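## Task

Take the sticky-note block off the desk and set it on the counter. The task fails if any carton from the desk lands on the floor, or if the robot topples or is left leaning.

## Robot and tools

ROBOT. A LinearBot: an omnidirectional base with a column about 1.7 m tall. A carriage rides the column (lift_m) and holds two identical six-joint arms, left and right, each with a two-finger gripper. Arm bases sit about 0.57 m + lift_m above the floor, and carriage parts hang roughly 0.15 m lower. A hand reaches 0.78 m from its shoulder but only about 0.38 m below its arm base. The hand is about 0.16 m long and 0.1 m wide (0.14 m open). The wrist camera sticks out 0.11 m to one side of joint 6's axis. Fingertips are about 0.005 m thick in the closing direction and 0.02 m wide. Parked arm: joints 1-6 = 0, 0.05, 0.05, 1.45, 0, 0; both parked, the robot is about 0.85 m wide and 0.65 m long. Cameras: carriage_camera (fixed, forward, tilted about 20 degrees down), left_wrist_camera and right_wrist_camera (looking past the fingertips).

FRAMES. All positions are in metres. Base frame: origin on the floor below the base centre, x forward, y left, z up. left_hand and right_hand are the midpoint between that hand's pads, in the base frame; quat_wxyz is the hand's orientation (hand z along the fingers, hand y the opening direction; a hand pointing straight up with joints 1, 5, 6 at 0 gives 1, 0, 0, 0). base_odometry is in the frame the base had at scene start; it counts wheel turns, so slip looks like travel, and heading (rad, left positive, -3.142 to 3.142) can drift a degree or two.

move. Optional keys: base, joints, speeds, min_time_s, cameras. With no action it just reports state, images and the scene number. base is an offset from where the base last reported itself, with exactly one key: translate_m (forward +, -2 to 2 m), strafe_m (left +, -2 to 2 m) or rotate_rad (counter-clockwise +, -6.3 to 6.3 rad). joints is one flat dictionary of absolute targets, a separate key per joint and per arm, any subset: lift_m 0 to 1 m (tolerance ±0.004); left_/right_joint1_rad -2.617 to 3.054, yaw about vertical, 0 forward, + left (±0.02); joint2_rad 0 to 3.141, shoulder: 0 upper arm level backward, 1.57 vertical, 3.14 level forward (±0.105); joint3_rad 0 to 3.141, elbow, 0 folded, 3.14 straight (±0.06); joint4_rad -1.57 to 1.57, wrist pitch, + lifts the tips (±0.04); joint5_rad -1.57 to 1.57, wrist yaw, + swings tips to the RIGHT (±0.025); joint6_rad -2.094 to 2.094, roll about the finger axis, + clockwise viewed from the forearm (±0.02); left_/right_gripper_m 0 to 0.093 m pad gap (±0.004). speeds caps this action only: translate_m and strafe_m 0.02-0.5 m/s, rotate_rad 0.05-1.57 rad/s, lift_m 0.08-0.25 m/s (defaults are the maxima). min_time_s (0.1-8 s) sets a minimum duration for arm and gripper motions; slower it makes paths straighter. cameras: list of names, "all", null or omitted for all, [] for none. Actions last at most 15 s; a base move times out after 14 s. All motions start together. Omitted joints may still push toward earlier targets. Unknown keys make a call invalid; out-of-range values get it refused, and a refused or stopped call cancels the remaining move, wait and finished_scene calls of that reply.

wait: seconds 0 to 10; nothing new is commanded. zoom_image: camera plus region [x0, y0, x1, y1] in pixels from the image's top-left, at most 504 x 504, only for a camera in the newest images. finished_scene: scene (1 to 3); irreversible, the goal must hold without the robot; the result usually reports success and the next task.

RESULTS. The move line is done or the worst status. Status words: done (base: wheels turned the full amount, slip included), off_target (resting short, may keep pushing), contact_stop and time_out (target dropped, holds where it stopped), not_followed (arm targets withheld to avoid self-collision; gripper still acts), limit_stop_at_motor_heat. on_its_own lists uncommanded behaviour; its held at is a target, not a reading. pictures names image order; images may lag the state slightly. motor_effort is percent of max, + toward higher joint values, bracket = peak, with sizeable per-motor error; a lift effort that keeps dropping while lowering means a hand or load rests on something. Joint torques are total drive output including arm weight, per joint, with offsets and noise; joints 1-3 wrap at ±28 N m. Gripper on a hard part reads up to 0.005 m narrower (or 0.002 m wider) than it; shut on nothing 0.000-0.003. Commanding about 0.005 m under the first-touch reading gives full force; release with a target well above the reading.

CAUTIONS. Hand readings are optimistic; real hands sit lower, especially at long reach or loaded (about 1 kg sags 7-25 cm). Arms have no contact stop and spring forward once freed. Base and lift contact stops can be late or miss; back off about 0.2 m (or rotate back) to free a pressed robot; raise the lift to free a resting carriage; never reverse under a table edge into the column. Avoid tipping: high carriage, stretched or loaded arms, pushing and abrupt stops are risky; only images reveal leaning. Do not let the arms strike or squeeze each other, including fingers. To free withheld arms, resend one arm's readings with joint 1 swung away, then the other in a later call. Stretched or loaded arms heat even while idle; MOTOR HOT warns at 75 °C, at 100 °C the arm goes limp 30-60 s (OVER-TEMPERATURE FAULT); park to cool and resend targets afterwards. The scene keeps running between calls with the last command held. Avoid drops, releasing moving objects, slams and hard pushes. Loose objects may occasionally be nudged.

Each tool is called by a JSON object that holds its "name" and its "arguments".

## Session

{"name": "move", "arguments": {}}

Scene clock: 0.00 s.
Joint torques (N m): no reading
base_odometry: x=+0.000 y=+0.000 heading=+0.000
base_status: not commanded
joint_positions: lift_m=+0.300 left_joint1_rad=-0.010 left_joint2_rad=+0.044 left_joint3_rad=+0.048 left_joint4_rad=+1.430 left_joint5_rad=-0.008 left_joint6_rad=-0.004 left_gripper_m=+0.09396 right_joint1_rad=-0.011 right_joint2_rad=+0.047 right_joint3_rad=+0.039 right_joint4_rad=+1.421 right_joint5_rad=-0.003 right_joint6_rad=-0.048 right_gripper_m=+0.09396
joint_status: not commanded
motor_effort: lift_m=+29 drive_wheels=-1
left_hand: x=+0.2675 y=+0.3100 z=+1.2842 quat_wxyz=(+0.998, -0.004, +0.069, -0.007) (m; base frame)
right_hand: x=+0.2731 y=-0.3089 z=+1.2813 quat_wxyz=(+0.996, -0.003, +0.079, -0.029) (m; base frame)
pictures: carriage_camera, left_wrist_camera, right_wrist_camera
Images, in order (width x height): carriage_camera 504x504, left_wrist_camera 504x504, right_wrist_camera 504x504.

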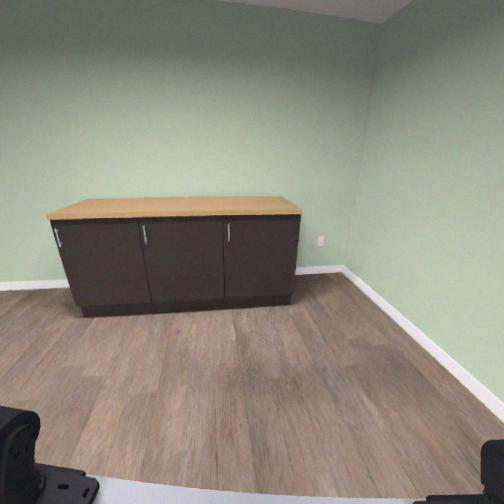

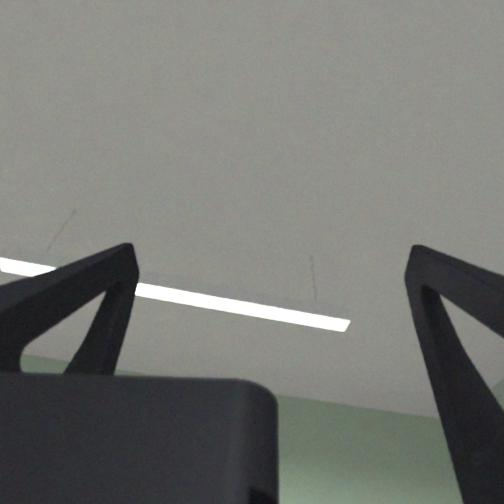

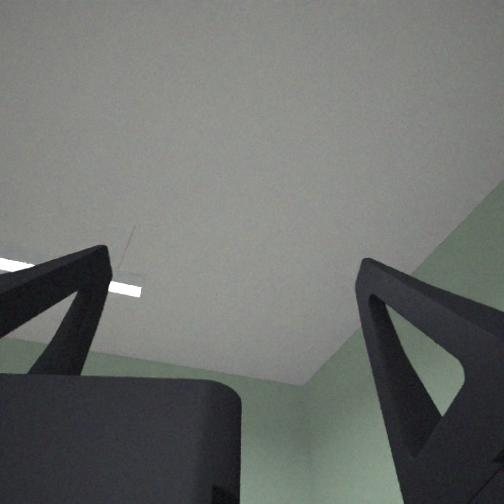

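{"name": "move", "arguments": {"base": {"rotate_rad": 1.2}, "cameras": ["carriage_camera"]}}

{"name": "move", "arguments": {"base": {"rotate_rad": 1.2}, "cameras": ["carriage_camera"]}}

{"name": "move", "arguments": {"base": {"rotate_rad": 1.2}, "cameras": ["carriage_camera"]}}

{"name": "move", "arguments": {"base": {"rotate_rad": 1.2}, "cameras": ["carriage_camera"]}}

Scene clock: 8.10 s.
Joint torques (N m): left_arm=[0.61 4.3 5.93 -0.22 -0.1 -0.04] | right_arm=[-0.08 4.22 7.24 -0.04 0 -0.12]
move: done
base_odometry: x=+0.000 y=+0.000 heading=+1.200
base_status: done
joint_positions: lift_m=+0.300 left_joint1_rad=-0.010 left_joint2_rad=+0.044 left_joint3_rad=+0.048 left_joint4_rad=+1.430 left_joint5_rad=-0.008 left_joint6_rad=-0.004 left_gripper_m=+0.09396 right_joint1_rad=-0.011 right_joint2_rad=+0.047 right_joint3_rad=+0.039 right_joint4_rad=+1.420 right_joint5_rad=-0.003 right_joint6_rad=-0.048 right_gripper_m=+0.09396
joint_status: not commanded
motor_effort: lift_m=+30(30) drive_wheels=+6(20)
left_hand: x=+0.2675 y=+0.3100 z=+1.2842 quat_wxyz=(+0.998, -0.004, +0.069, -0.007) (m; base frame)
right_hand: x=+0.2733 y=-0.3089 z=+1.2813 quat_wxyz=(+0.996, -0.003, +0.079, -0.029) (m; base frame)
pictures: carriage_camera
Images, in order (width x height): carriage_camera 504x504.

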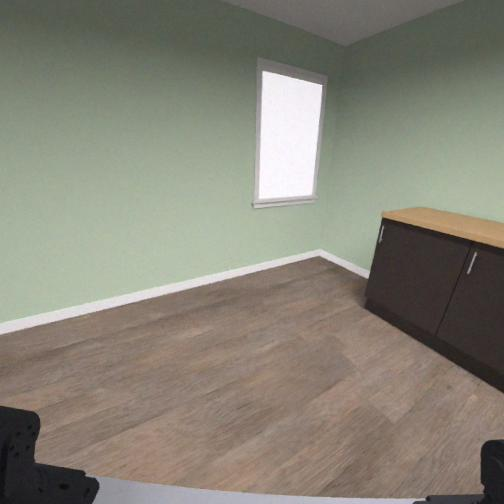

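Scene clock: 10.87 s.
Joint torques (N m): left_arm=[0.69 4.3 6.01 -0.21 -0.15 -0.04] | right_arm=[-0.01 4.27 7.23 -0.03 0 -0.11]
move: done
base_odometry: x=+0.000 y=+0.000 heading=+2.399
base_status: done
joint_positions: lift_m=+0.300 left_joint1_rad=-0.010 left_joint2_rad=+0.044 left_joint3_rad=+0.048 left_joint4_rad=+1.429 left_joint5_rad=-0.008 left_joint6_rad=-0.004 left_gripper_m=+0.09397 right_joint1_rad=-0.011 right_joint2_rad=+0.047 right_joint3_rad=+0.039 right_joint4_rad=+1.420 right_joint5_rad=-0.003 right_joint6_rad=-0.048 right_gripper_m=+0.09397
joint_status: not commanded
motor_effort: lift_m=+30(30) drive_wheels=+6(13)
left_hand: x=+0.2676 y=+0.3100 z=+1.2841 quat_wxyz=(+0.998, -0.004, +0.069, -0.007) (m; base frame)
right_hand: x=+0.2734 y=-0.3089 z=+1.2813 quat_wxyz=(+0.996, -0.003, +0.079, -0.029) (m; base frame)
pictures: carriage_camera
Images, in order (width x height): carriage_camera 504x504.

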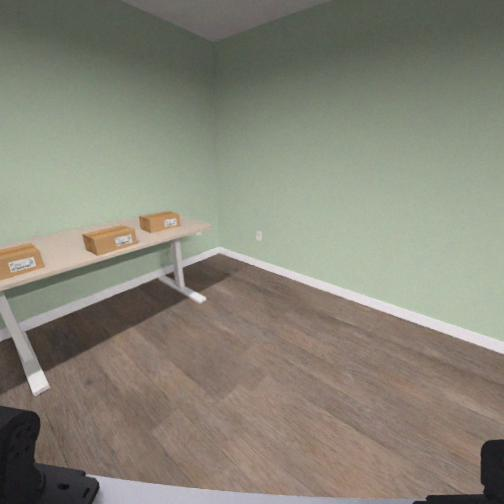

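Scene clock: 13.63 s.
Joint torques (N m): left_arm=[0.59 4.29 6 -0.2 -0.12 -0.05] | right_arm=[-0.02 4.23 7.19 -0.04 -0.01 -0.11]
move: done
base_odometry: x=+0.000 y=+0.000 heading=-2.685
base_status: done
joint_positions: lift_m=+0.300 left_joint1_rad=-0.010 left_joint2_rad=+0.044 left_joint3_rad=+0.048 left_joint4_rad=+1.429 left_joint5_rad=-0.008 left_joint6_rad=-0.004 left_gripper_m=+0.09398 right_joint1_rad=-0.011 right_joint2_rad=+0.047 right_joint3_rad=+0.039 right_joint4_rad=+1.419 right_joint5_rad=-0.003 right_joint6_rad=-0.048 right_gripper_m=+0.09398
joint_status: not commanded
motor_effort: lift_m=+30(30) drive_wheels=+7(14)
left_hand: x=+0.2676 y=+0.3100 z=+1.2841 quat_wxyz=(+0.998, -0.004, +0.069, -0.007) (m; base frame)
right_hand: x=+0.2734 y=-0.3089 z=+1.2813 quat_wxyz=(+0.996, -0.003, +0.079, -0.029) (m; base frame)
pictures: carriage_camera
Images, in order (width x height): carriage_camera 504x504.

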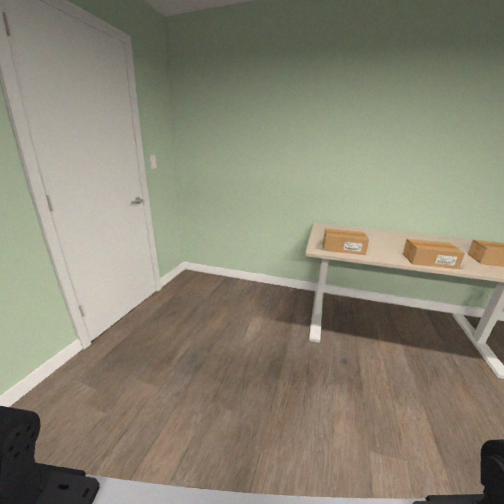

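Scene clock: 16.40 s.
Joint torques (N m): left_arm=[0.59 4.26 6.01 -0.19 -0.11 -0.06] | right_arm=[-0.06 4.26 7.16 -0.03 0.01 -0.12]
move: done
base_odometry: x=+0.000 y=+0.000 heading=-1.485
base_status: done
joint_positions: lift_m=+0.300 left_joint1_rad=-0.010 left_joint2_rad=+0.044 left_joint3_rad=+0.048 left_joint4_rad=+1.429 left_joint5_rad=-0.008 left_joint6_rad=-0.004 left_gripper_m=+0.09398 right_joint1_rad=-0.011 right_joint2_rad=+0.047 right_joint3_rad=+0.039 right_joint4_rad=+1.419 right_joint5_rad=-0.003 right_joint6_rad=-0.048 right_gripper_m=+0.09398
joint_status: not commanded
motor_effort: lift_m=+29(30) drive_wheels=+5(13)
left_hand: x=+0.2677 y=+0.3100 z=+1.2841 quat_wxyz=(+0.998, -0.004, +0.069, -0.007) (m; base frame)
right_hand: x=+0.2735 y=-0.3089 z=+1.2813 quat_wxyz=(+0.996, -0.003, +0.080, -0.029) (m; base frame)
pictures: carriage_camera
Images, in order (width x height): carriage_camera 504x504.

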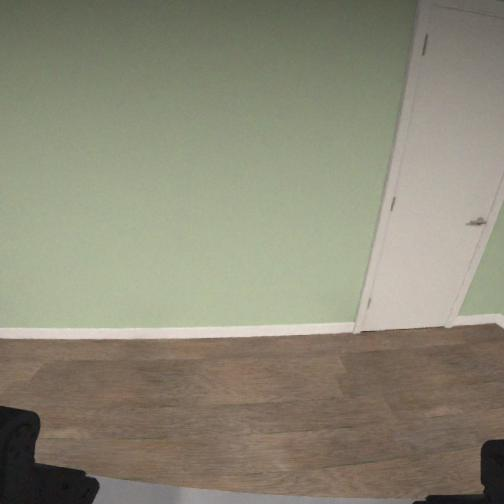

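{"name": "move", "arguments": {"base": {"rotate_rad": -1.656}, "joints": {"lift_m": 0.6}}}

Scene clock: 25.03 s.
Joint torques (N m): left_arm=[0.59 4.33 5.98 -0.2 -0.11 -0.04] | right_arm=[-0.05 4.29 7.21 -0.04 0 -0.11]
move: done
base_odometry: x=+0.000 y=+0.000 heading=-3.141
base_status: done
joint_positions: lift_m=+0.600 left_joint1_rad=-0.010 left_joint2_rad=+0.044 left_joint3_rad=+0.048 left_joint4_rad=+1.429 left_joint5_rad=-0.008 left_joint6_rad=-0.004 left_gripper_m=+0.09398 right_joint1_rad=-0.011 right_joint2_rad=+0.047 right_joint3_rad=+0.039 right_joint4_rad=+1.419 right_joint5_rad=-0.003 right_joint6_rad=-0.048 right_gripper_m=+0.09398
joint_status: all done
motor_effort: lift_m=+31(38) drive_wheels=+7(18)
left_hand: x=+0.2677 y=+0.3101 z=+1.5840 quat_wxyz=(+0.998, -0.004, +0.069, -0.007) (m; base frame)
right_hand: x=+0.2737 y=-0.3089 z=+1.5811 quat_wxyz=(+0.996, -0.003, +0.080, -0.029) (m; base frame)
pictures: carriage_camera, left_wrist_camera, right_wrist_camera
Images, in order (width x height): carriage_camera 504x504, left_wrist_camera 504x504, right_wrist_camera 504x504.

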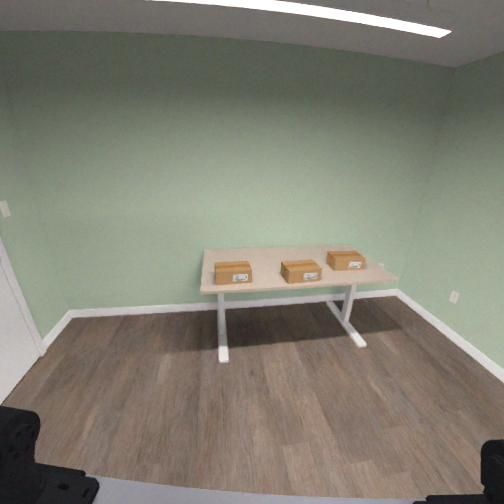

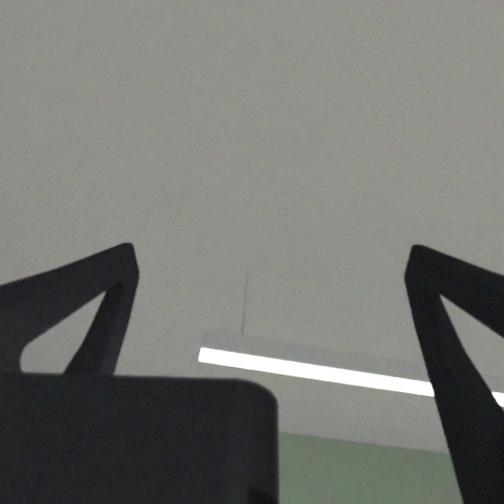

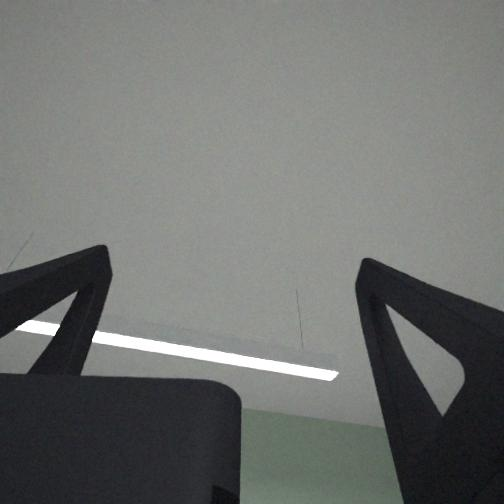

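{"name": "zoom_image", "arguments": {"camera": "carriage_camera", "region": [190, 230, 410, 310]}}

Scaled by 2.291 from the camera's 504x504 image, which has a finer 720x720 frame.

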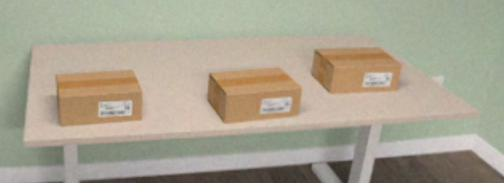

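{"name": "move", "arguments": {"base": {"translate_m": 0.9}, "joints": {"lift_m": 0.9}, "cameras": ["carriage_camera"]}}

Scene clock: 34.83 s.
Joint torques (N m): left_arm=[0.57 4.31 6 -0.19 -0.1 -0.04] | right_arm=[-0.05 4.26 7.23 0.01 0.01 -0.12]
move: done
base_odometry: x=-0.900 y=+0.001 heading=+3.141
base_status: done
joint_positions: lift_m=+0.900 left_joint1_rad=-0.010 left_joint2_rad=+0.044 left_joint3_rad=+0.048 left_joint4_rad=+1.428 left_joint5_rad=-0.008 left_joint6_rad=-0.004 left_gripper_m=+0.09398 right_joint1_rad=-0.011 right_joint2_rad=+0.047 right_joint3_rad=+0.039 right_joint4_rad=+1.416 right_joint5_rad=-0.003 right_joint6_rad=-0.048 right_gripper_m=+0.09398
joint_status: all done
motor_effort: lift_m=+31(38) drive_wheels=-10(21)
left_hand: x=+0.2678 y=+0.3101 z=+1.8840 quat_wxyz=(+0.998, -0.004, +0.069, -0.007) (m; base frame)
right_hand: x=+0.2745 y=-0.3090 z=+1.8810 quat_wxyz=(+0.996, -0.003, +0.081, -0.029) (m; base frame)
pictures: carriage_camera
Images, in order (width x height): carriage_camera 504x504.

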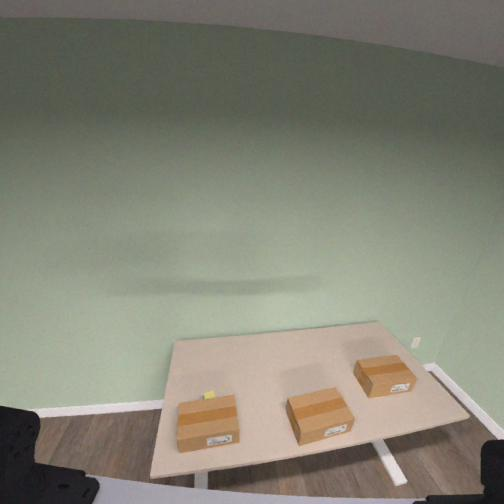

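{"name": "move", "arguments": {"joints": {"right_joint2_rad": 1.57, "right_joint3_rad": 1.57, "right_joint4_rad": 0.0, "right_joint6_rad": 0.0}, "min_time_s": 3, "cameras": ["carriage_camera", "right_wrist_camera"]}}

{"name": "move", "arguments": {"joints": {"right_joint4_rad": -1.5}, "min_time_s": 3, "cameras": ["carriage_camera", "right_wrist_camera"]}}

{"name": "move", "arguments": {"joints": {"right_joint2_rad": 2.2, "right_joint3_rad": 1.57, "right_joint4_rad": -0.94}, "min_time_s": 3, "cameras": ["carriage_camera", "right_wrist_camera"]}}

Scene clock: 75.10 s.
Joint torques (N m): left_arm=[0.59 4.3 6.01 -0.18 -0.11 -0.04] | right_arm=[0.01 -7.34 11.95 2.26 0.01 0.02]
move: done
base_odometry: x=-0.900 y=+0.001 heading=+3.141
base_status: not commanded
joint_positions: lift_m=+0.900 left_joint1_rad=-0.010 left_joint2_rad=+0.044 left_joint3_rad=+0.048 left_joint4_rad=+1.428 left_joint5_rad=-0.008 left_joint6_rad=-0.004 left_gripper_m=+0.09398 right_joint1_rad=-0.011 right_joint2_rad=+1.565 right_joint3_rad=+1.539 right_joint4_rad=+0.011 right_joint5_rad=-0.003 right_joint6_rad=-0.014 right_gripper_m=+0.09398
joint_status: all done
motor_effort: lift_m=+31(31) drive_wheels=-11(12)
left_hand: x=+0.2678 y=+0.3101 z=+1.8840 quat_wxyz=(+0.998, -0.004, +0.069, -0.007) (m; base frame)
right_hand: x=+0.7437 y=-0.3140 z=+1.8816 quat_wxyz=(+0.701, -0.002, +0.713, -0.008) (m; base frame)
pictures: carriage_camera, right_wrist_camera
Images, in order (width x height): carriage_camera 504x504, right_wrist_camera 504x504.

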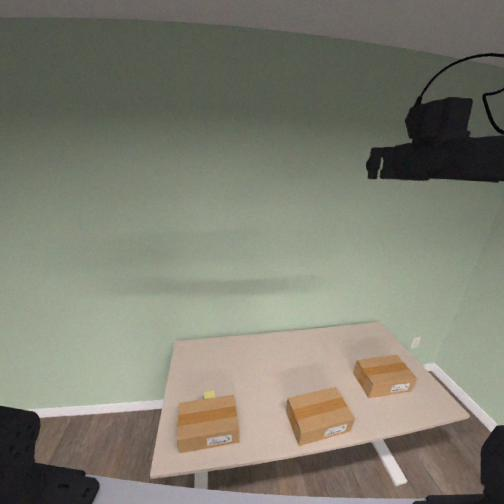

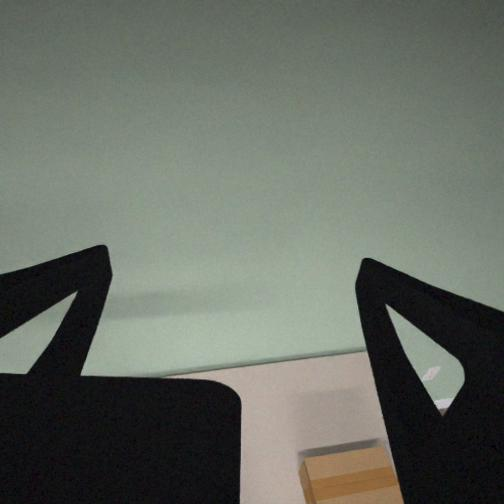

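Scene clock: 78.43 s.
Joint torques (N m): left_arm=[0.61 4.33 5.94 -0.18 -0.11 -0.05] | right_arm=[-0.05 -5.83 9.8 0.32 0.02 0.02]
move: done
base_odometry: x=-0.900 y=+0.001 heading=+3.141
base_status: not commanded
joint_positions: lift_m=+0.900 left_joint1_rad=-0.010 left_joint2_rad=+0.044 left_joint3_rad=+0.048 left_joint4_rad=+1.428 left_joint5_rad=-0.008 left_joint6_rad=-0.004 left_gripper_m=+0.09398 right_joint1_rad=-0.011 right_joint2_rad=+1.565 right_joint3_rad=+1.544 right_joint4_rad=-1.483 right_joint5_rad=-0.003 right_joint6_rad=-0.013 right_gripper_m=+0.09398
joint_status: all done
motor_effort: lift_m=+31(31) drive_wheels=-10(12)
left_hand: x=+0.2678 y=+0.3101 z=+1.8840 quat_wxyz=(+0.998, -0.004, +0.069, -0.007) (m; base frame)
right_hand: x=+0.5138 y=-0.3115 z=+1.6412 quat_wxyz=(+0.033, -0.001, +0.999, +0.001) (m; base frame)
pictures: carriage_camera, right_wrist_camera
Images, in order (width x height): carriage_camera 504x504, right_wrist_camera 504x504.

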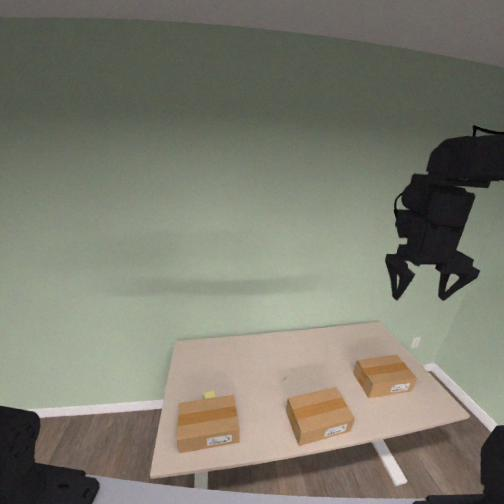

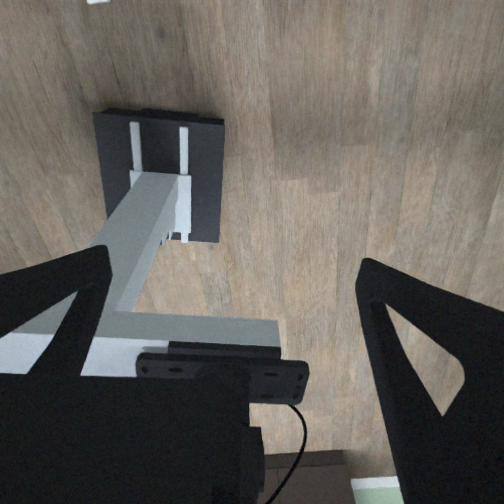

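Scene clock: 81.73 s.
Joint torques (N m): left_arm=[0.59 4.34 5.97 -0.18 -0.11 -0.05] | right_arm=[-0.02 -10.71 9.21 0.46 0.01 0.01]
move: done
base_odometry: x=-0.900 y=+0.001 heading=+3.141
base_status: not commanded
joint_positions: lift_m=+0.900 left_joint1_rad=-0.010 left_joint2_rad=+0.044 left_joint3_rad=+0.048 left_joint4_rad=+1.428 left_joint5_rad=-0.008 left_joint6_rad=-0.004 left_gripper_m=+0.09398 right_joint1_rad=-0.011 right_joint2_rad=+2.194 right_joint3_rad=+1.544 right_joint4_rad=-0.959 right_joint5_rad=-0.003 right_joint6_rad=-0.013 right_gripper_m=+0.09398
joint_status: all done
motor_effort: lift_m=+31(31) drive_wheels=+6(12)
left_hand: x=+0.2678 y=+0.3101 z=+1.8840 quat_wxyz=(+0.998, -0.004, +0.069, -0.007) (m; base frame)
right_hand: x=+0.6287 y=-0.3128 z=+1.4361 quat_wxyz=(-0.019, -0.001, +1.000, +0.002) (m; base frame)
pictures: carriage_camera, right_wrist_camera
Images, in order (width x height): carriage_camera 504x504, right_wrist_camera 504x504.

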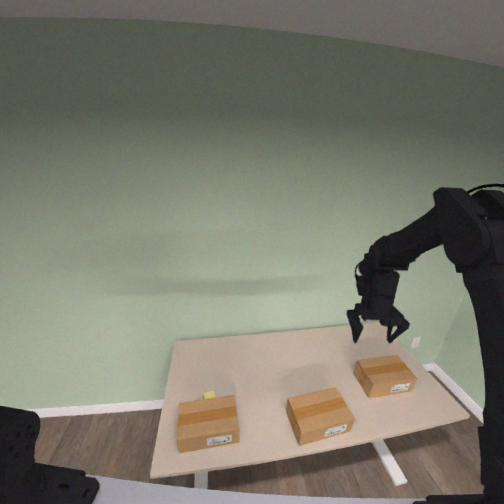

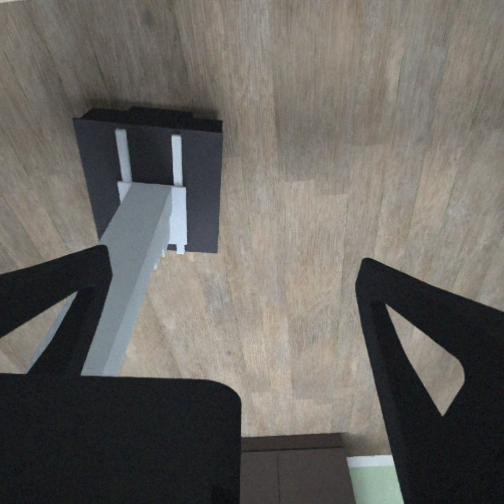

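{"name": "move", "arguments": {"joints": {"right_joint2_rad": 0.05, "right_joint3_rad": 0.05, "right_joint4_rad": 1.45, "right_joint6_rad": 0.0, "lift_m": 0.8}, "base": {"strafe_m": -0.09}, "min_time_s": 3, "cameras": ["carriage_camera"]}}

{"name": "move", "arguments": {"base": {"translate_m": 0.28}, "speeds": {"translate_m": 0.2}, "cameras": ["carriage_camera"]}}

Scene clock: 184.97 s.
Joint torques (N m): left_arm=[0.58 4.27 6 -0.19 -0.11 -0.05] | right_arm=[0.29 3.58 6 0.11 0 0]
move: done
base_odometry: x=-0.901 y=+0.091 heading=-3.142
base_status: done
joint_positions: lift_m=+0.800 left_joint1_rad=-0.010 left_joint2_rad=+0.044 left_joint3_rad=+0.048 left_joint4_rad=+1.428 left_joint5_rad=-0.008 left_joint6_rad=-0.004 left_gripper_m=+0.09398 right_joint1_rad=-0.015 right_joint2_rad=+0.055 right_joint3_rad=+0.055 right_joint4_rad=+1.432 right_joint5_rad=-0.002 right_joint6_rad=-0.013 right_gripper_m=+0.09398
joint_status: all done
motor_effort: lift_m=+28(29) drive_wheels=+0(11)
left_hand: x=+0.2679 y=+0.3101 z=+1.7842 quat_wxyz=(+0.998, -0.004, +0.069, -0.006) (m; base frame)
right_hand: x=+0.2682 y=-0.3092 z=+1.7863 quat_wxyz=(+0.997, -0.001, +0.069, -0.014) (m; base frame)
pictures: carriage_camera
Images, in order (width x height): carriage_camera 504x504.

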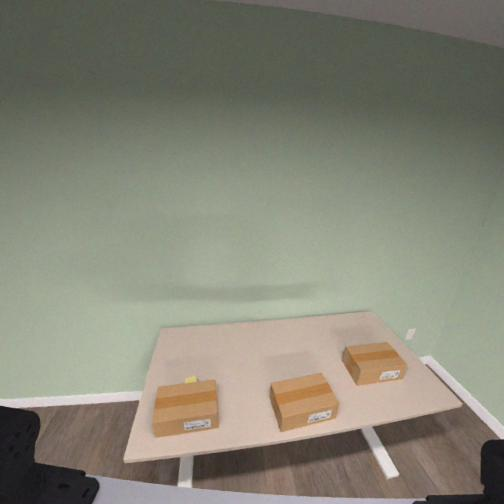

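Scene clock: 187.57 s.
Joint torques (N m): left_arm=[0.59 4.26 6 -0.2 -0.11 -0.05] | right_arm=[0.34 3.55 5.98 0.02 0 0.02]
move: done
base_odometry: x=-1.181 y=+0.091 heading=+3.141
base_status: done
joint_positions: lift_m=+0.800 left_joint1_rad=-0.010 left_joint2_rad=+0.044 left_joint3_rad=+0.048 left_joint4_rad=+1.429 left_joint5_rad=-0.008 left_joint6_rad=-0.004 left_gripper_m=+0.09398 right_joint1_rad=-0.015 right_joint2_rad=+0.055 right_joint3_rad=+0.055 right_joint4_rad=+1.439 right_joint5_rad=-0.002 right_joint6_rad=-0.013 right_gripper_m=+0.09398
joint_status: not commanded
motor_effort: lift_m=+28(28) drive_wheels=+3(11)
left_hand: x=+0.2676 y=+0.3101 z=+1.7843 quat_wxyz=(+0.998, -0.004, +0.069, -0.006) (m; base frame)
right_hand: x=+0.2664 y=-0.3091 z=+1.7865 quat_wxyz=(+0.998, -0.001, +0.066, -0.014) (m; base frame)
pictures: carriage_camera
Images, in order (width x height): carriage_camera 504x504.

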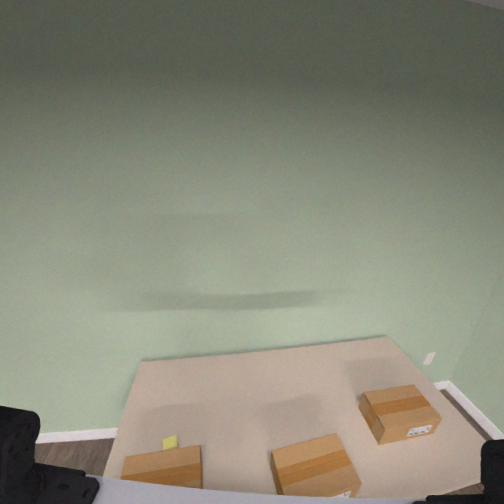

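{"name": "move", "arguments": {"base": {"translate_m": 0.055}, "joints": {"left_joint1_rad": 0.0, "left_joint2_rad": 2.94, "left_joint3_rad": 1.94, "left_joint4_rad": -0.57, "left_joint5_rad": 0, "left_joint6_rad": 0}, "speeds": {"translate_m": 0.1}, "min_time_s": 4, "cameras": ["carriage_camera", "left_wrist_camera"]}}

{"name": "move", "arguments": {"joints": {"lift_m": 0.62}, "cameras": ["carriage_camera", "left_wrist_camera"]}}

Scene clock: 208.90 s.
Joint torques (N m): left_arm=[1.09 -14.69 7.1 0.43 -0.04 -0.01] | right_arm=[0.31 3.74 6 -0.03 -0.01 0]
move: done
base_odometry: x=-1.236 y=+0.092 heading=+3.140
base_status: done
joint_positions: lift_m=+0.800 left_joint1_rad=-0.007 left_joint2_rad=+2.919 left_joint3_rad=+1.922 left_joint4_rad=-0.554 left_joint5_rad=-0.007 left_joint6_rad=-0.004 left_gripper_m=+0.09398 right_joint1_rad=-0.015 right_joint2_rad=+0.053 right_joint3_rad=+0.055 right_joint4_rad=+1.442 right_joint5_rad=-0.002 right_joint6_rad=-0.013 right_gripper_m=+0.09398
joint_status: all done
motor_effort: lift_m=+28(28) drive_wheels=-5(11)
left_hand: x=+0.6988 y=+0.3072 z=+1.1076 quat_wxyz=(+0.010, +0.001, +1.000, +0.004) (m; base frame)
right_hand: x=+0.2653 y=-0.3091 z=+1.7865 quat_wxyz=(+0.998, -0.001, +0.064, -0.014) (m; base frame)
pictures: carriage_camera, left_wrist_camera
Images, in order (width x height): carriage_camera 504x504, left_wrist_camera 504x504.

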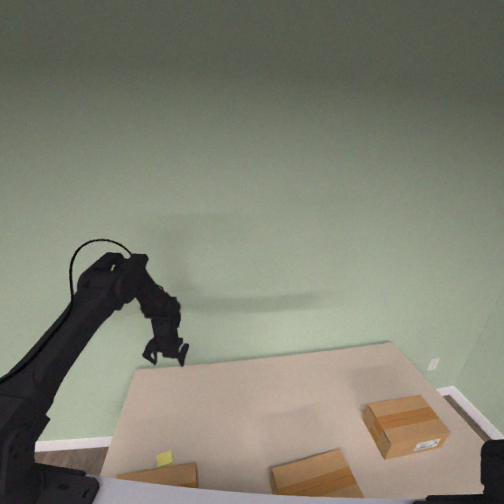

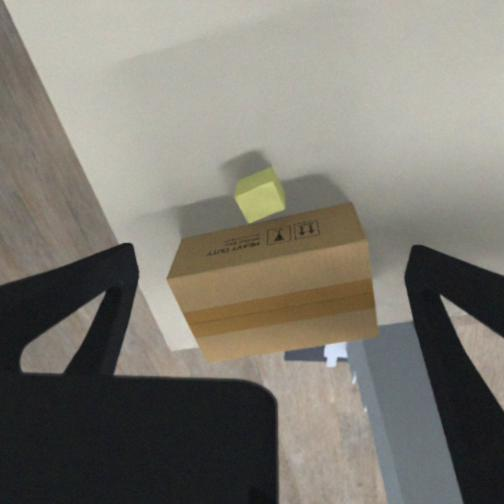

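Scene clock: 210.17 s.
Joint torques (N m): left_arm=[1.13 -16.14 6.37 0.49 -0.04 -0.01] | right_arm=[0.34 3.95 6.67 -0.01 -0.01 0.01]
move: done
base_odometry: x=-1.236 y=+0.092 heading=+3.140
base_status: not commanded
joint_positions: lift_m=+0.620 left_joint1_rad=-0.007 left_joint2_rad=+2.934 left_joint3_rad=+1.929 left_joint4_rad=-0.563 left_joint5_rad=-0.007 left_joint6_rad=-0.004 left_gripper_m=+0.09398 right_joint1_rad=-0.015 right_joint2_rad=+0.051 right_joint3_rad=+0.049 right_joint4_rad=+1.442 right_joint5_rad=-0.002 right_joint6_rad=-0.013 right_gripper_m=+0.09398
joint_status: all done
motor_effort: lift_m=+28(28) drive_wheels=-6(7)
left_hand: x=+0.6939 y=+0.3071 z=+0.9223 quat_wxyz=(+0.002, +0.001, +1.000, +0.003) (m; base frame)
right_hand: x=+0.2665 y=-0.3091 z=+1.6049 quat_wxyz=(+0.998, -0.001, +0.066, -0.014) (m; base frame)
pictures: carriage_camera, left_wrist_camera
Images, in order (width x height): carriage_camera 504x504, left_wrist_camera 504x504.

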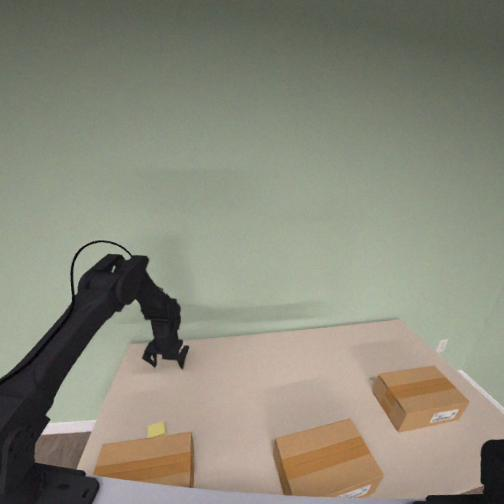

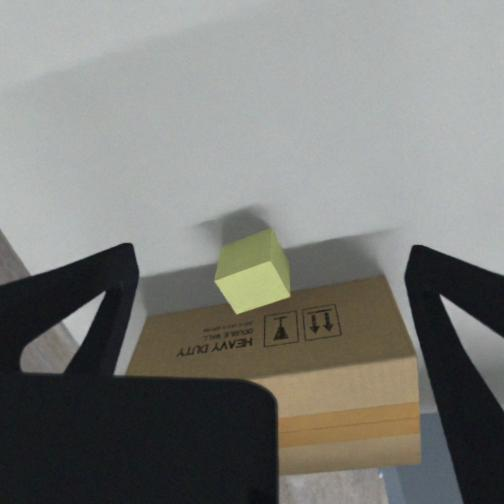

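{"name": "move", "arguments": {"base": {"translate_m": -0.05}, "joints": {"left_joint6_rad": -0.45, "lift_m": 0.57}, "speeds": {"translate_m": 0.1}, "cameras": ["carriage_camera", "left_wrist_camera"]}}

Scene clock: 269.93 s.
Joint torques (N m): left_arm=[0.96 -16.27 5.97 0.48 -0.09 -0.16] | right_arm=[0.32 4.04 6.82 -0.02 0.01 0]
move: done
base_odometry: x=-1.186 y=+0.091 heading=+3.141
base_status: done
joint_positions: lift_m=+0.570 left_joint1_rad=-0.004 left_joint2_rad=+2.935 left_joint3_rad=+1.932 left_joint4_rad=-0.566 left_joint5_rad=-0.006 left_joint6_rad=-0.441 left_gripper_m=+0.09399 right_joint1_rad=-0.015 right_joint2_rad=+0.051 right_joint3_rad=+0.047 right_joint4_rad=+1.442 right_joint5_rad=-0.002 right_joint6_rad=-0.013 right_gripper_m=+0.09398
joint_status: all done
motor_effort: lift_m=+28(29) drive_wheels=+3(13)
left_hand: x=+0.6939 y=+0.3082 z=+0.8721 quat_wxyz=(+0.001, -0.217, +0.976, +0.003) (m; base frame)
right_hand: x=+0.2667 y=-0.3091 z=+1.5545 quat_wxyz=(+0.998, -0.001, +0.066, -0.014) (m; base frame)
pictures: carriage_camera, left_wrist_camera
Images, in order (width x height): carriage_camera 504x504, left_wrist_camera 504x504.

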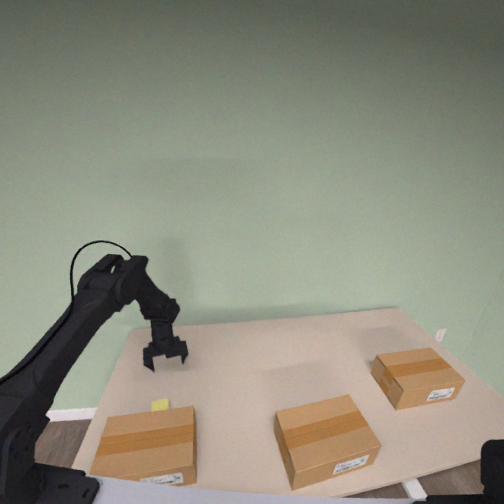

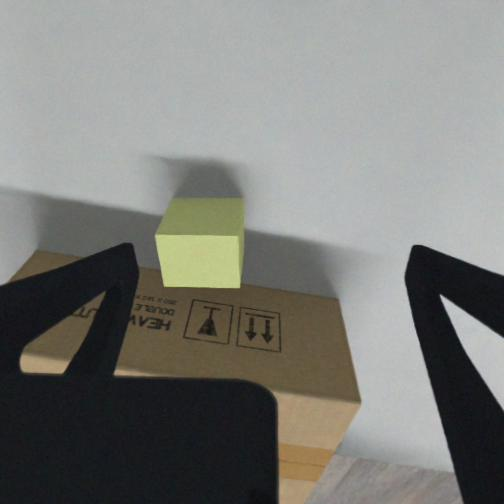

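{"name": "move", "arguments": {"base": {"translate_m": -0.045}, "speeds": {"translate_m": 0.1}, "cameras": []}}

{"name": "move", "arguments": {"base": {"strafe_m": 0.02}, "speeds": {"strafe_m": 0.1}, "cameras": ["carriage_camera", "left_wrist_camera"]}}

Scene clock: 281.57 s.
Joint torques (N m): left_arm=[0.94 -16.43 5.97 0.51 -0.09 -0.15] | right_arm=[0.31 3.97 6.86 -0.03 0 0.01]
move: done
base_odometry: x=-1.141 y=+0.091 heading=+3.141
base_status: done
joint_positions: lift_m=+0.570 left_joint1_rad=-0.004 left_joint2_rad=+2.935 left_joint3_rad=+1.932 left_joint4_rad=-0.566 left_joint5_rad=-0.006 left_joint6_rad=-0.441 left_gripper_m=+0.09399 right_joint1_rad=-0.015 right_joint2_rad=+0.051 right_joint3_rad=+0.047 right_joint4_rad=+1.443 right_joint5_rad=-0.002 right_joint6_rad=-0.013 right_gripper_m=+0.09398
joint_status: not commanded
motor_effort: lift_m=+28(28) drive_wheels=+5(17)
left_hand: x=+0.6940 y=+0.3082 z=+0.8721 quat_wxyz=(+0.002, -0.217, +0.976, +0.003) (m; base frame)
right_hand: x=+0.2665 y=-0.3091 z=+1.5545 quat_wxyz=(+0.998, -0.001, +0.066, -0.014) (m; base frame)
pictures: none
No camera images: "cameras" was empty.

Scene clock: 282.43 s.
Joint torques (N m): left_arm=[0.58 -16.38 6 0.52 -0.1 -0.14] | right_arm=[0.31 3.99 6.79 -0.03 -0.01 0]
move: done
base_odometry: x=-1.141 y=+0.071 heading=+3.141
base_status: done
joint_positions: lift_m=+0.570 left_joint1_rad=+0.000 left_joint2_rad=+2.935 left_joint3_rad=+1.932 left_joint4_rad=-0.567 left_joint5_rad=-0.005 left_joint6_rad=-0.442 left_gripper_m=+0.09399 right_joint1_rad=-0.015 right_joint2_rad=+0.051 right_joint3_rad=+0.047 right_joint4_rad=+1.443 right_joint5_rad=-0.002 right_joint6_rad=-0.013 right_gripper_m=+0.09398
joint_status: not commanded
motor_effort: lift_m=+28(28) drive_wheels=+3(15)
left_hand: x=+0.6938 y=+0.3097 z=+0.8721 quat_wxyz=(+0.001, -0.219, +0.976, +0.002) (m; base frame)
right_hand: x=+0.2665 y=-0.3091 z=+1.5545 quat_wxyz=(+0.998, -0.001, +0.066, -0.014) (m; base frame)
pictures: carriage_camera, left_wrist_camera
Images, in order (width x height): carriage_camera 504x504, left_wrist_camera 504x504.

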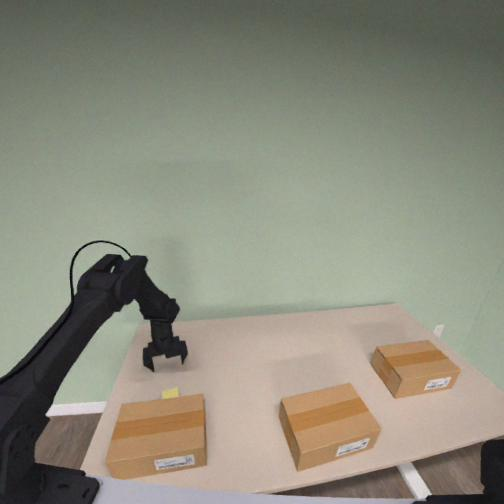

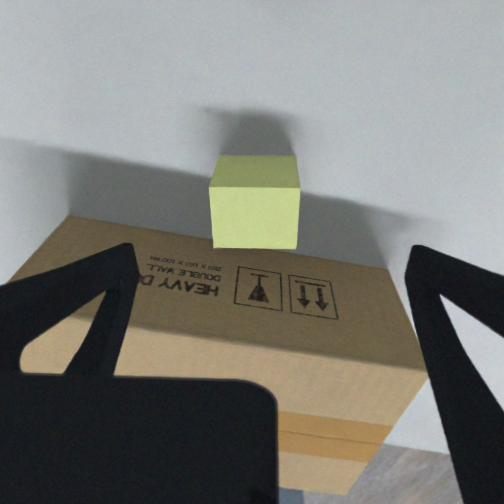

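{"name": "move", "arguments": {"base": {"translate_m": -0.018}, "joints": {"lift_m": 0.53, "left_joint1_rad": 0.015}, "speeds": {"translate_m": 0.05, "lift_m": 0.08}, "cameras": ["left_wrist_camera"]}}

Scene clock: 295.13 s.
Joint torques (N m): left_arm=[0.85 -16.46 5.82 0.51 -0.11 -0.15] | right_arm=[0.29 4.03 6.82 -0.05 0 0]
move: done
base_odometry: x=-1.123 y=+0.072 heading=+3.140
base_status: done
joint_positions: lift_m=+0.530 left_joint1_rad=+0.012 left_joint2_rad=+2.937 left_joint3_rad=+1.934 left_joint4_rad=-0.567 left_joint5_rad=-0.005 left_joint6_rad=-0.442 left_gripper_m=+0.09399 right_joint1_rad=-0.015 right_joint2_rad=+0.050 right_joint3_rad=+0.047 right_joint4_rad=+1.444 right_joint5_rad=-0.002 right_joint6_rad=-0.013 right_gripper_m=+0.09398
joint_status: all done
motor_effort: lift_m=+27(29) drive_wheels=+2(14)
left_hand: x=+0.6939 y=+0.3152 z=+0.8318 quat_wxyz=(+0.001, -0.225, +0.974, +0.002) (m; base frame)
right_hand: x=+0.2662 y=-0.3091 z=+1.5144 quat_wxyz=(+0.998, -0.001, +0.065, -0.014) (m; base frame)
pictures: left_wrist_camera
Images, in order (width x height): left_wrist_camera 504x504.

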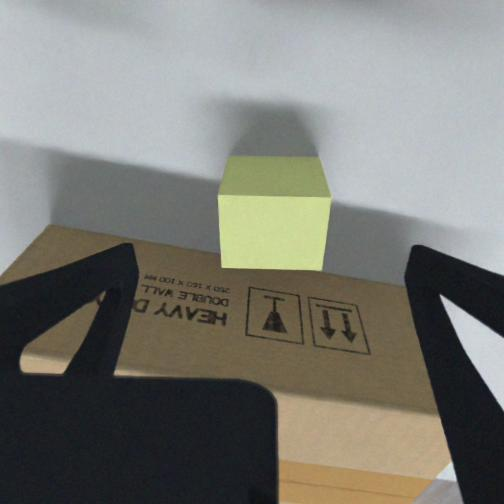

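{"name": "move", "arguments": {"base": {"translate_m": -0.012}, "joints": {"lift_m": 0.5, "left_joint1_rad": 0.0}, "speeds": {"translate_m": 0.05, "lift_m": 0.08}, "cameras": ["left_wrist_camera"]}}

Scene clock: 314.20 s.
Joint torques (N m): left_arm=[0.24 -16.5 5.71 0.52 -0.11 -0.15] | right_arm=[0.28 4.04 6.84 -0.05 0 0.01]
move: done
base_odometry: x=-1.111 y=+0.072 heading=+3.140
base_status: done
joint_positions: lift_m=+0.500 left_joint1_rad=+0.004 left_joint2_rad=+2.937 left_joint3_rad=+1.935 left_joint4_rad=-0.567 left_joint5_rad=-0.005 left_joint6_rad=-0.442 left_gripper_m=+0.09399 right_joint1_rad=-0.015 right_joint2_rad=+0.050 right_joint3_rad=+0.047 right_joint4_rad=+1.444 right_joint5_rad=-0.002 right_joint6_rad=-0.013 right_gripper_m=+0.09398
joint_status: all done
motor_effort: lift_m=+28(28) drive_wheels=+5(6)
left_hand: x=+0.6940 y=+0.3115 z=+0.8017 quat_wxyz=(+0.001, -0.221, +0.975, +0.002) (m; base frame)
right_hand: x=+0.2662 y=-0.3091 z=+1.4844 quat_wxyz=(+0.998, -0.001, +0.065, -0.014) (m; base frame)
pictures: left_wrist_camera
Images, in order (width x height): left_wrist_camera 504x504.

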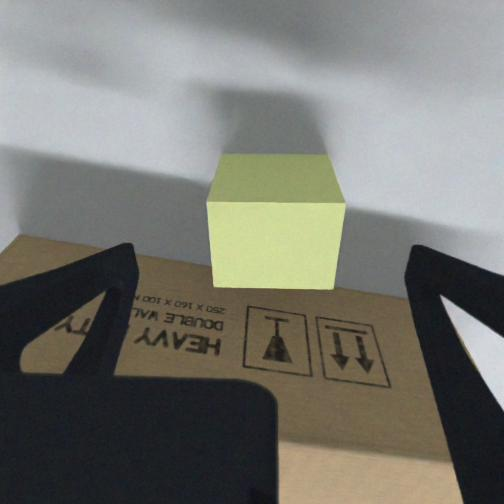

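{"name": "move", "arguments": {"joints": {"lift_m": 0.458}, "speeds": {"lift_m": 0.08}, "cameras": ["left_wrist_camera", "carriage_camera"]}}

Scene clock: 321.87 s.
Joint torques (N m): left_arm=[0.31 -16.54 5.67 0.51 -0.1 -0.14] | right_arm=[0.27 3.97 6.89 -0.06 -0.01 0.01]
move: done
base_odometry: x=-1.111 y=+0.072 heading=+3.140
base_status: not commanded
joint_positions: lift_m=+0.458 left_joint1_rad=+0.004 left_joint2_rad=+2.938 left_joint3_rad=+1.935 left_joint4_rad=-0.568 left_joint5_rad=-0.005 left_joint6_rad=-0.442 left_gripper_m=+0.09399 right_joint1_rad=-0.015 right_joint2_rad=+0.050 right_joint3_rad=+0.047 right_joint4_rad=+1.444 right_joint5_rad=-0.002 right_joint6_rad=-0.013 right_gripper_m=+0.09398
joint_status: all done
motor_effort: lift_m=+27(29) drive_wheels=+4(6)
left_hand: x=+0.6938 y=+0.3115 z=+0.7595 quat_wxyz=(+0.001, -0.221, +0.975, +0.002) (m; base frame)
right_hand: x=+0.2662 y=-0.3091 z=+1.4424 quat_wxyz=(+0.998, -0.001, +0.065, -0.014) (m; base frame)
pictures: carriage_camera, left_wrist_camera
Images, in order (width x height): carriage_camera 504x504, left_wrist_camera 504x504.

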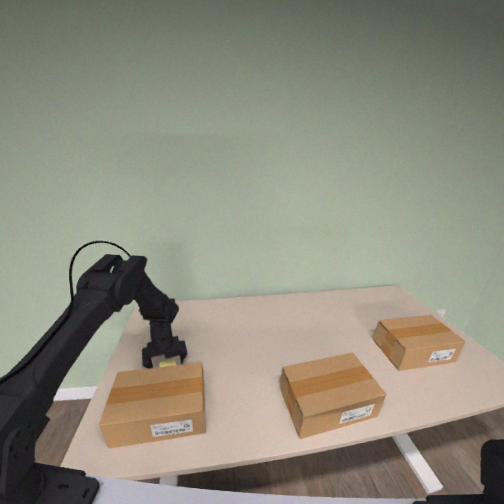

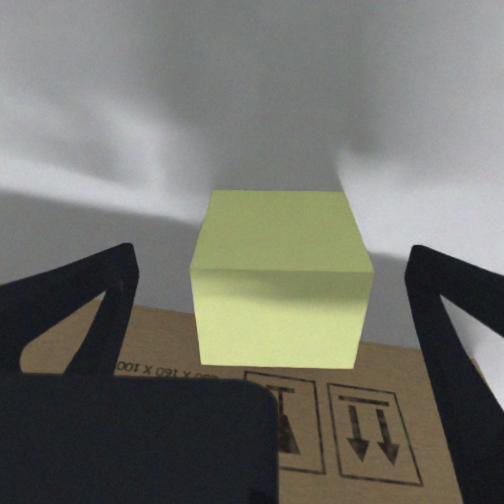

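{"name": "move", "arguments": {"base": {"translate_m": -0.006}, "joints": {"lift_m": 0.452}, "speeds": {"translate_m": 0.05, "lift_m": 0.08}, "cameras": []}}

{"name": "move", "arguments": {"joints": {"left_gripper_m": 0.047}, "min_time_s": 2.5, "cameras": ["left_wrist_camera"]}}

Scene clock: 328.67 s.
Joint torques (N m): left_arm=[0.34 -16.8 5.65 0.55 -0.11 -0.14] | right_arm=[0.28 4.12 6.84 -0.17 0 0]
move: done
base_odometry: x=-1.106 y=+0.072 heading=+3.140
base_status: done
joint_positions: lift_m=+0.452 left_joint1_rad=+0.003 left_joint2_rad=+2.939 left_joint3_rad=+1.936 left_joint4_rad=-0.567 left_joint5_rad=-0.005 left_joint6_rad=-0.442 left_gripper_m=+0.09399 right_joint1_rad=-0.015 right_joint2_rad=+0.050 right_joint3_rad=+0.047 right_joint4_rad=+1.452 right_joint5_rad=-0.002 right_joint6_rad=-0.013 right_gripper_m=+0.09398
joint_status: all done
motor_effort: lift_m=+28(29) drive_wheels=+5(8)
left_hand: x=+0.6937 y=+0.3113 z=+0.7530 quat_wxyz=(+0.001, -0.221, +0.975, +0.002) (m; base frame)
right_hand: x=+0.2641 y=-0.3091 z=+1.4367 quat_wxyz=(+0.998, -0.001, +0.061, -0.014) (m; base frame)
pictures: none
No camera images: "cameras" was empty.

Scene clock: 331.47 s.
Joint torques (N m): left_arm=[0.35 -16.75 5.6 0.52 -0.12 -0.14] | right_arm=[0.32 4.08 6.82 -0.16 -0.01 -0.01]
move: off_target
base_odometry: x=-1.106 y=+0.072 heading=+3.140
base_status: not commanded
joint_positions: lift_m=+0.452 left_joint1_rad=+0.003 left_joint2_rad=+2.939 left_joint3_rad=+1.936 left_joint4_rad=-0.567 left_joint5_rad=-0.004 left_joint6_rad=-0.442 left_gripper_m=+0.05108 right_joint1_rad=-0.015 right_joint2_rad=+0.050 right_joint3_rad=+0.047 right_joint4_rad=+1.452 right_joint5_rad=-0.002 right_joint6_rad=-0.013 right_gripper_m=+0.09398
joint_status: left_gripper_m off_target (ended at +0.05110, target +0.04700)
motor_effort: lift_m=+28(28) drive_wheels=+5(8)
left_hand: x=+0.6937 y=+0.3110 z=+0.7530 quat_wxyz=(+0.001, -0.221, +0.975, +0.002) (m; base frame)
right_hand: x=+0.2641 y=-0.3091 z=+1.4367 quat_wxyz=(+0.998, -0.001, +0.061, -0.014) (m; base frame)
pictures: left_wrist_camera
Images, in order (width x height): left_wrist_camera 504x504.

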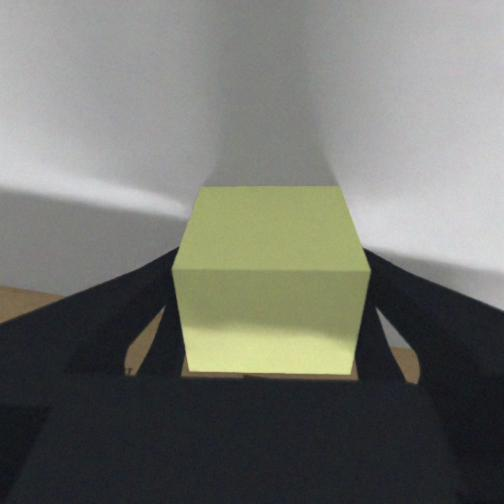

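{"name": "move", "arguments": {"joints": {"left_gripper_m": 0.044, "lift_m": 0.47}, "speeds": {"lift_m": 0.08}, "cameras": []}}

{"name": "move", "arguments": {"joints": {"lift_m": 0.75}, "speeds": {"lift_m": 0.15}, "cameras": ["left_wrist_camera", "carriage_camera"]}}

{"name": "move", "arguments": {"base": {"translate_m": -0.6}, "speeds": {"translate_m": 0.25}, "cameras": ["left_wrist_camera"]}}

Scene clock: 345.40 s.
Joint torques (N m): left_arm=[0.32 -16.95 5.6 0.5 -0.12 -0.14] | right_arm=[0.28 4.12 6.82 -0.15 0 0.01]
move: off_target
base_odometry: x=-1.106 y=+0.072 heading=+3.140
base_status: not commanded
joint_positions: lift_m=+0.470 left_joint1_rad=+0.003 left_joint2_rad=+2.940 left_joint3_rad=+1.936 left_joint4_rad=-0.568 left_joint5_rad=-0.004 left_joint6_rad=-0.442 left_gripper_m=+0.05108 right_joint1_rad=-0.015 right_joint2_rad=+0.050 right_joint3_rad=+0.047 right_joint4_rad=+1.452 right_joint5_rad=-0.002 right_joint6_rad=-0.013 right_gripper_m=+0.09398
joint_status: left_gripper_m off_target (ended at +0.05108, target +0.04400); the others done
motor_effort: lift_m=+31(38) drive_wheels=+6(7)
left_hand: x=+0.6931 y=+0.3110 z=+0.7702 quat_wxyz=(+0.000, -0.221, +0.975, +0.002) (m; base frame)
right_hand: x=+0.2641 y=-0.3091 z=+1.4544 quat_wxyz=(+0.998, -0.001, +0.061, -0.014) (m; base frame)
pictures: none
No camera images: "cameras" was empty.

Scene clock: 347.70 s.
Joint torques (N m): left_arm=[0.38 -17.02 5.59 0.52 -0.11 -0.14] | right_arm=[0.29 4.08 6.87 -0.16 0 0.01]
move: done
base_odometry: x=-1.106 y=+0.072 heading=+3.140
base_status: not commanded
joint_positions: lift_m=+0.750 left_joint1_rad=+0.003 left_joint2_rad=+2.942 left_joint3_rad=+1.936 left_joint4_rad=-0.568 left_joint5_rad=-0.004 left_joint6_rad=-0.442 left_gripper_m=+0.05108 right_joint1_rad=-0.015 right_joint2_rad=+0.050 right_joint3_rad=+0.047 right_joint4_rad=+1.452 right_joint5_rad=-0.002 right_joint6_rad=-0.013 right_gripper_m=+0.09398
joint_status: all done
motor_effort: lift_m=+31(38) drive_wheels=+6(7)
left_hand: x=+0.6926 y=+0.3110 z=+1.0495 quat_wxyz=(-0.001, -0.221, +0.975, +0.002) (m; base frame)
right_hand: x=+0.2641 y=-0.3091 z=+1.7344 quat_wxyz=(+0.998, -0.001, +0.061, -0.014) (m; base frame)
pictures: carriage_camera, left_wrist_camera
Images, in order (width x height): carriage_camera 504x504, left_wrist_camera 504x504.

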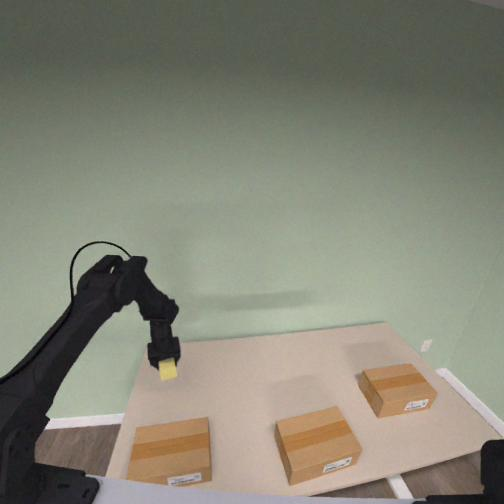

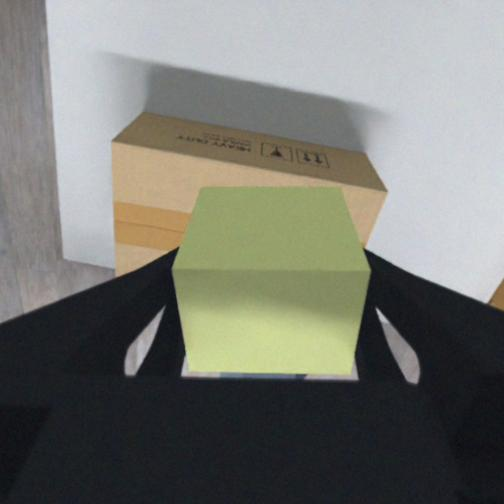

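Scene clock: 351.50 s.
Joint torques (N m): left_arm=[0.34 -16.98 5.6 0.5 -0.11 -0.13] | right_arm=[0.29 4.08 6.79 -0.17 0 0]
move: done
base_odometry: x=-0.506 y=+0.070 heading=+3.140
base_status: done
joint_positions: lift_m=+0.750 left_joint1_rad=+0.003 left_joint2_rad=+2.942 left_joint3_rad=+1.936 left_joint4_rad=-0.567 left_joint5_rad=-0.004 left_joint6_rad=-0.442 left_gripper_m=+0.05108 right_joint1_rad=-0.015 right_joint2_rad=+0.050 right_joint3_rad=+0.047 right_joint4_rad=+1.452 right_joint5_rad=-0.002 right_joint6_rad=-0.013 right_gripper_m=+0.09398
joint_status: not commanded
motor_effort: lift_m=+31(31) drive_wheels=-4(10)
left_hand: x=+0.6928 y=+0.3110 z=+1.0495 quat_wxyz=(-0.001, -0.221, +0.975, +0.002) (m; base frame)
right_hand: x=+0.2641 y=-0.3091 z=+1.7344 quat_wxyz=(+0.998, -0.001, +0.061, -0.014) (m; base frame)
pictures: left_wrist_camera
Images, in order (width x height): left_wrist_camera 504x504.

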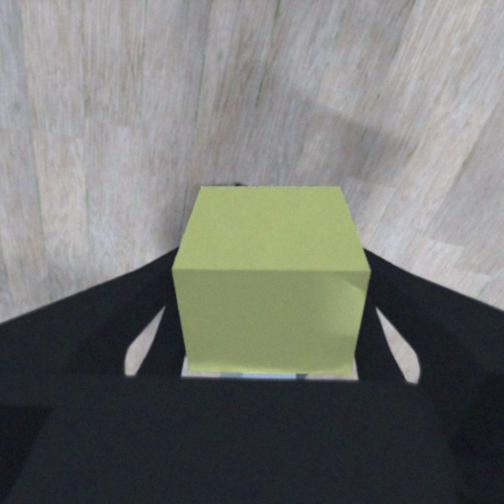

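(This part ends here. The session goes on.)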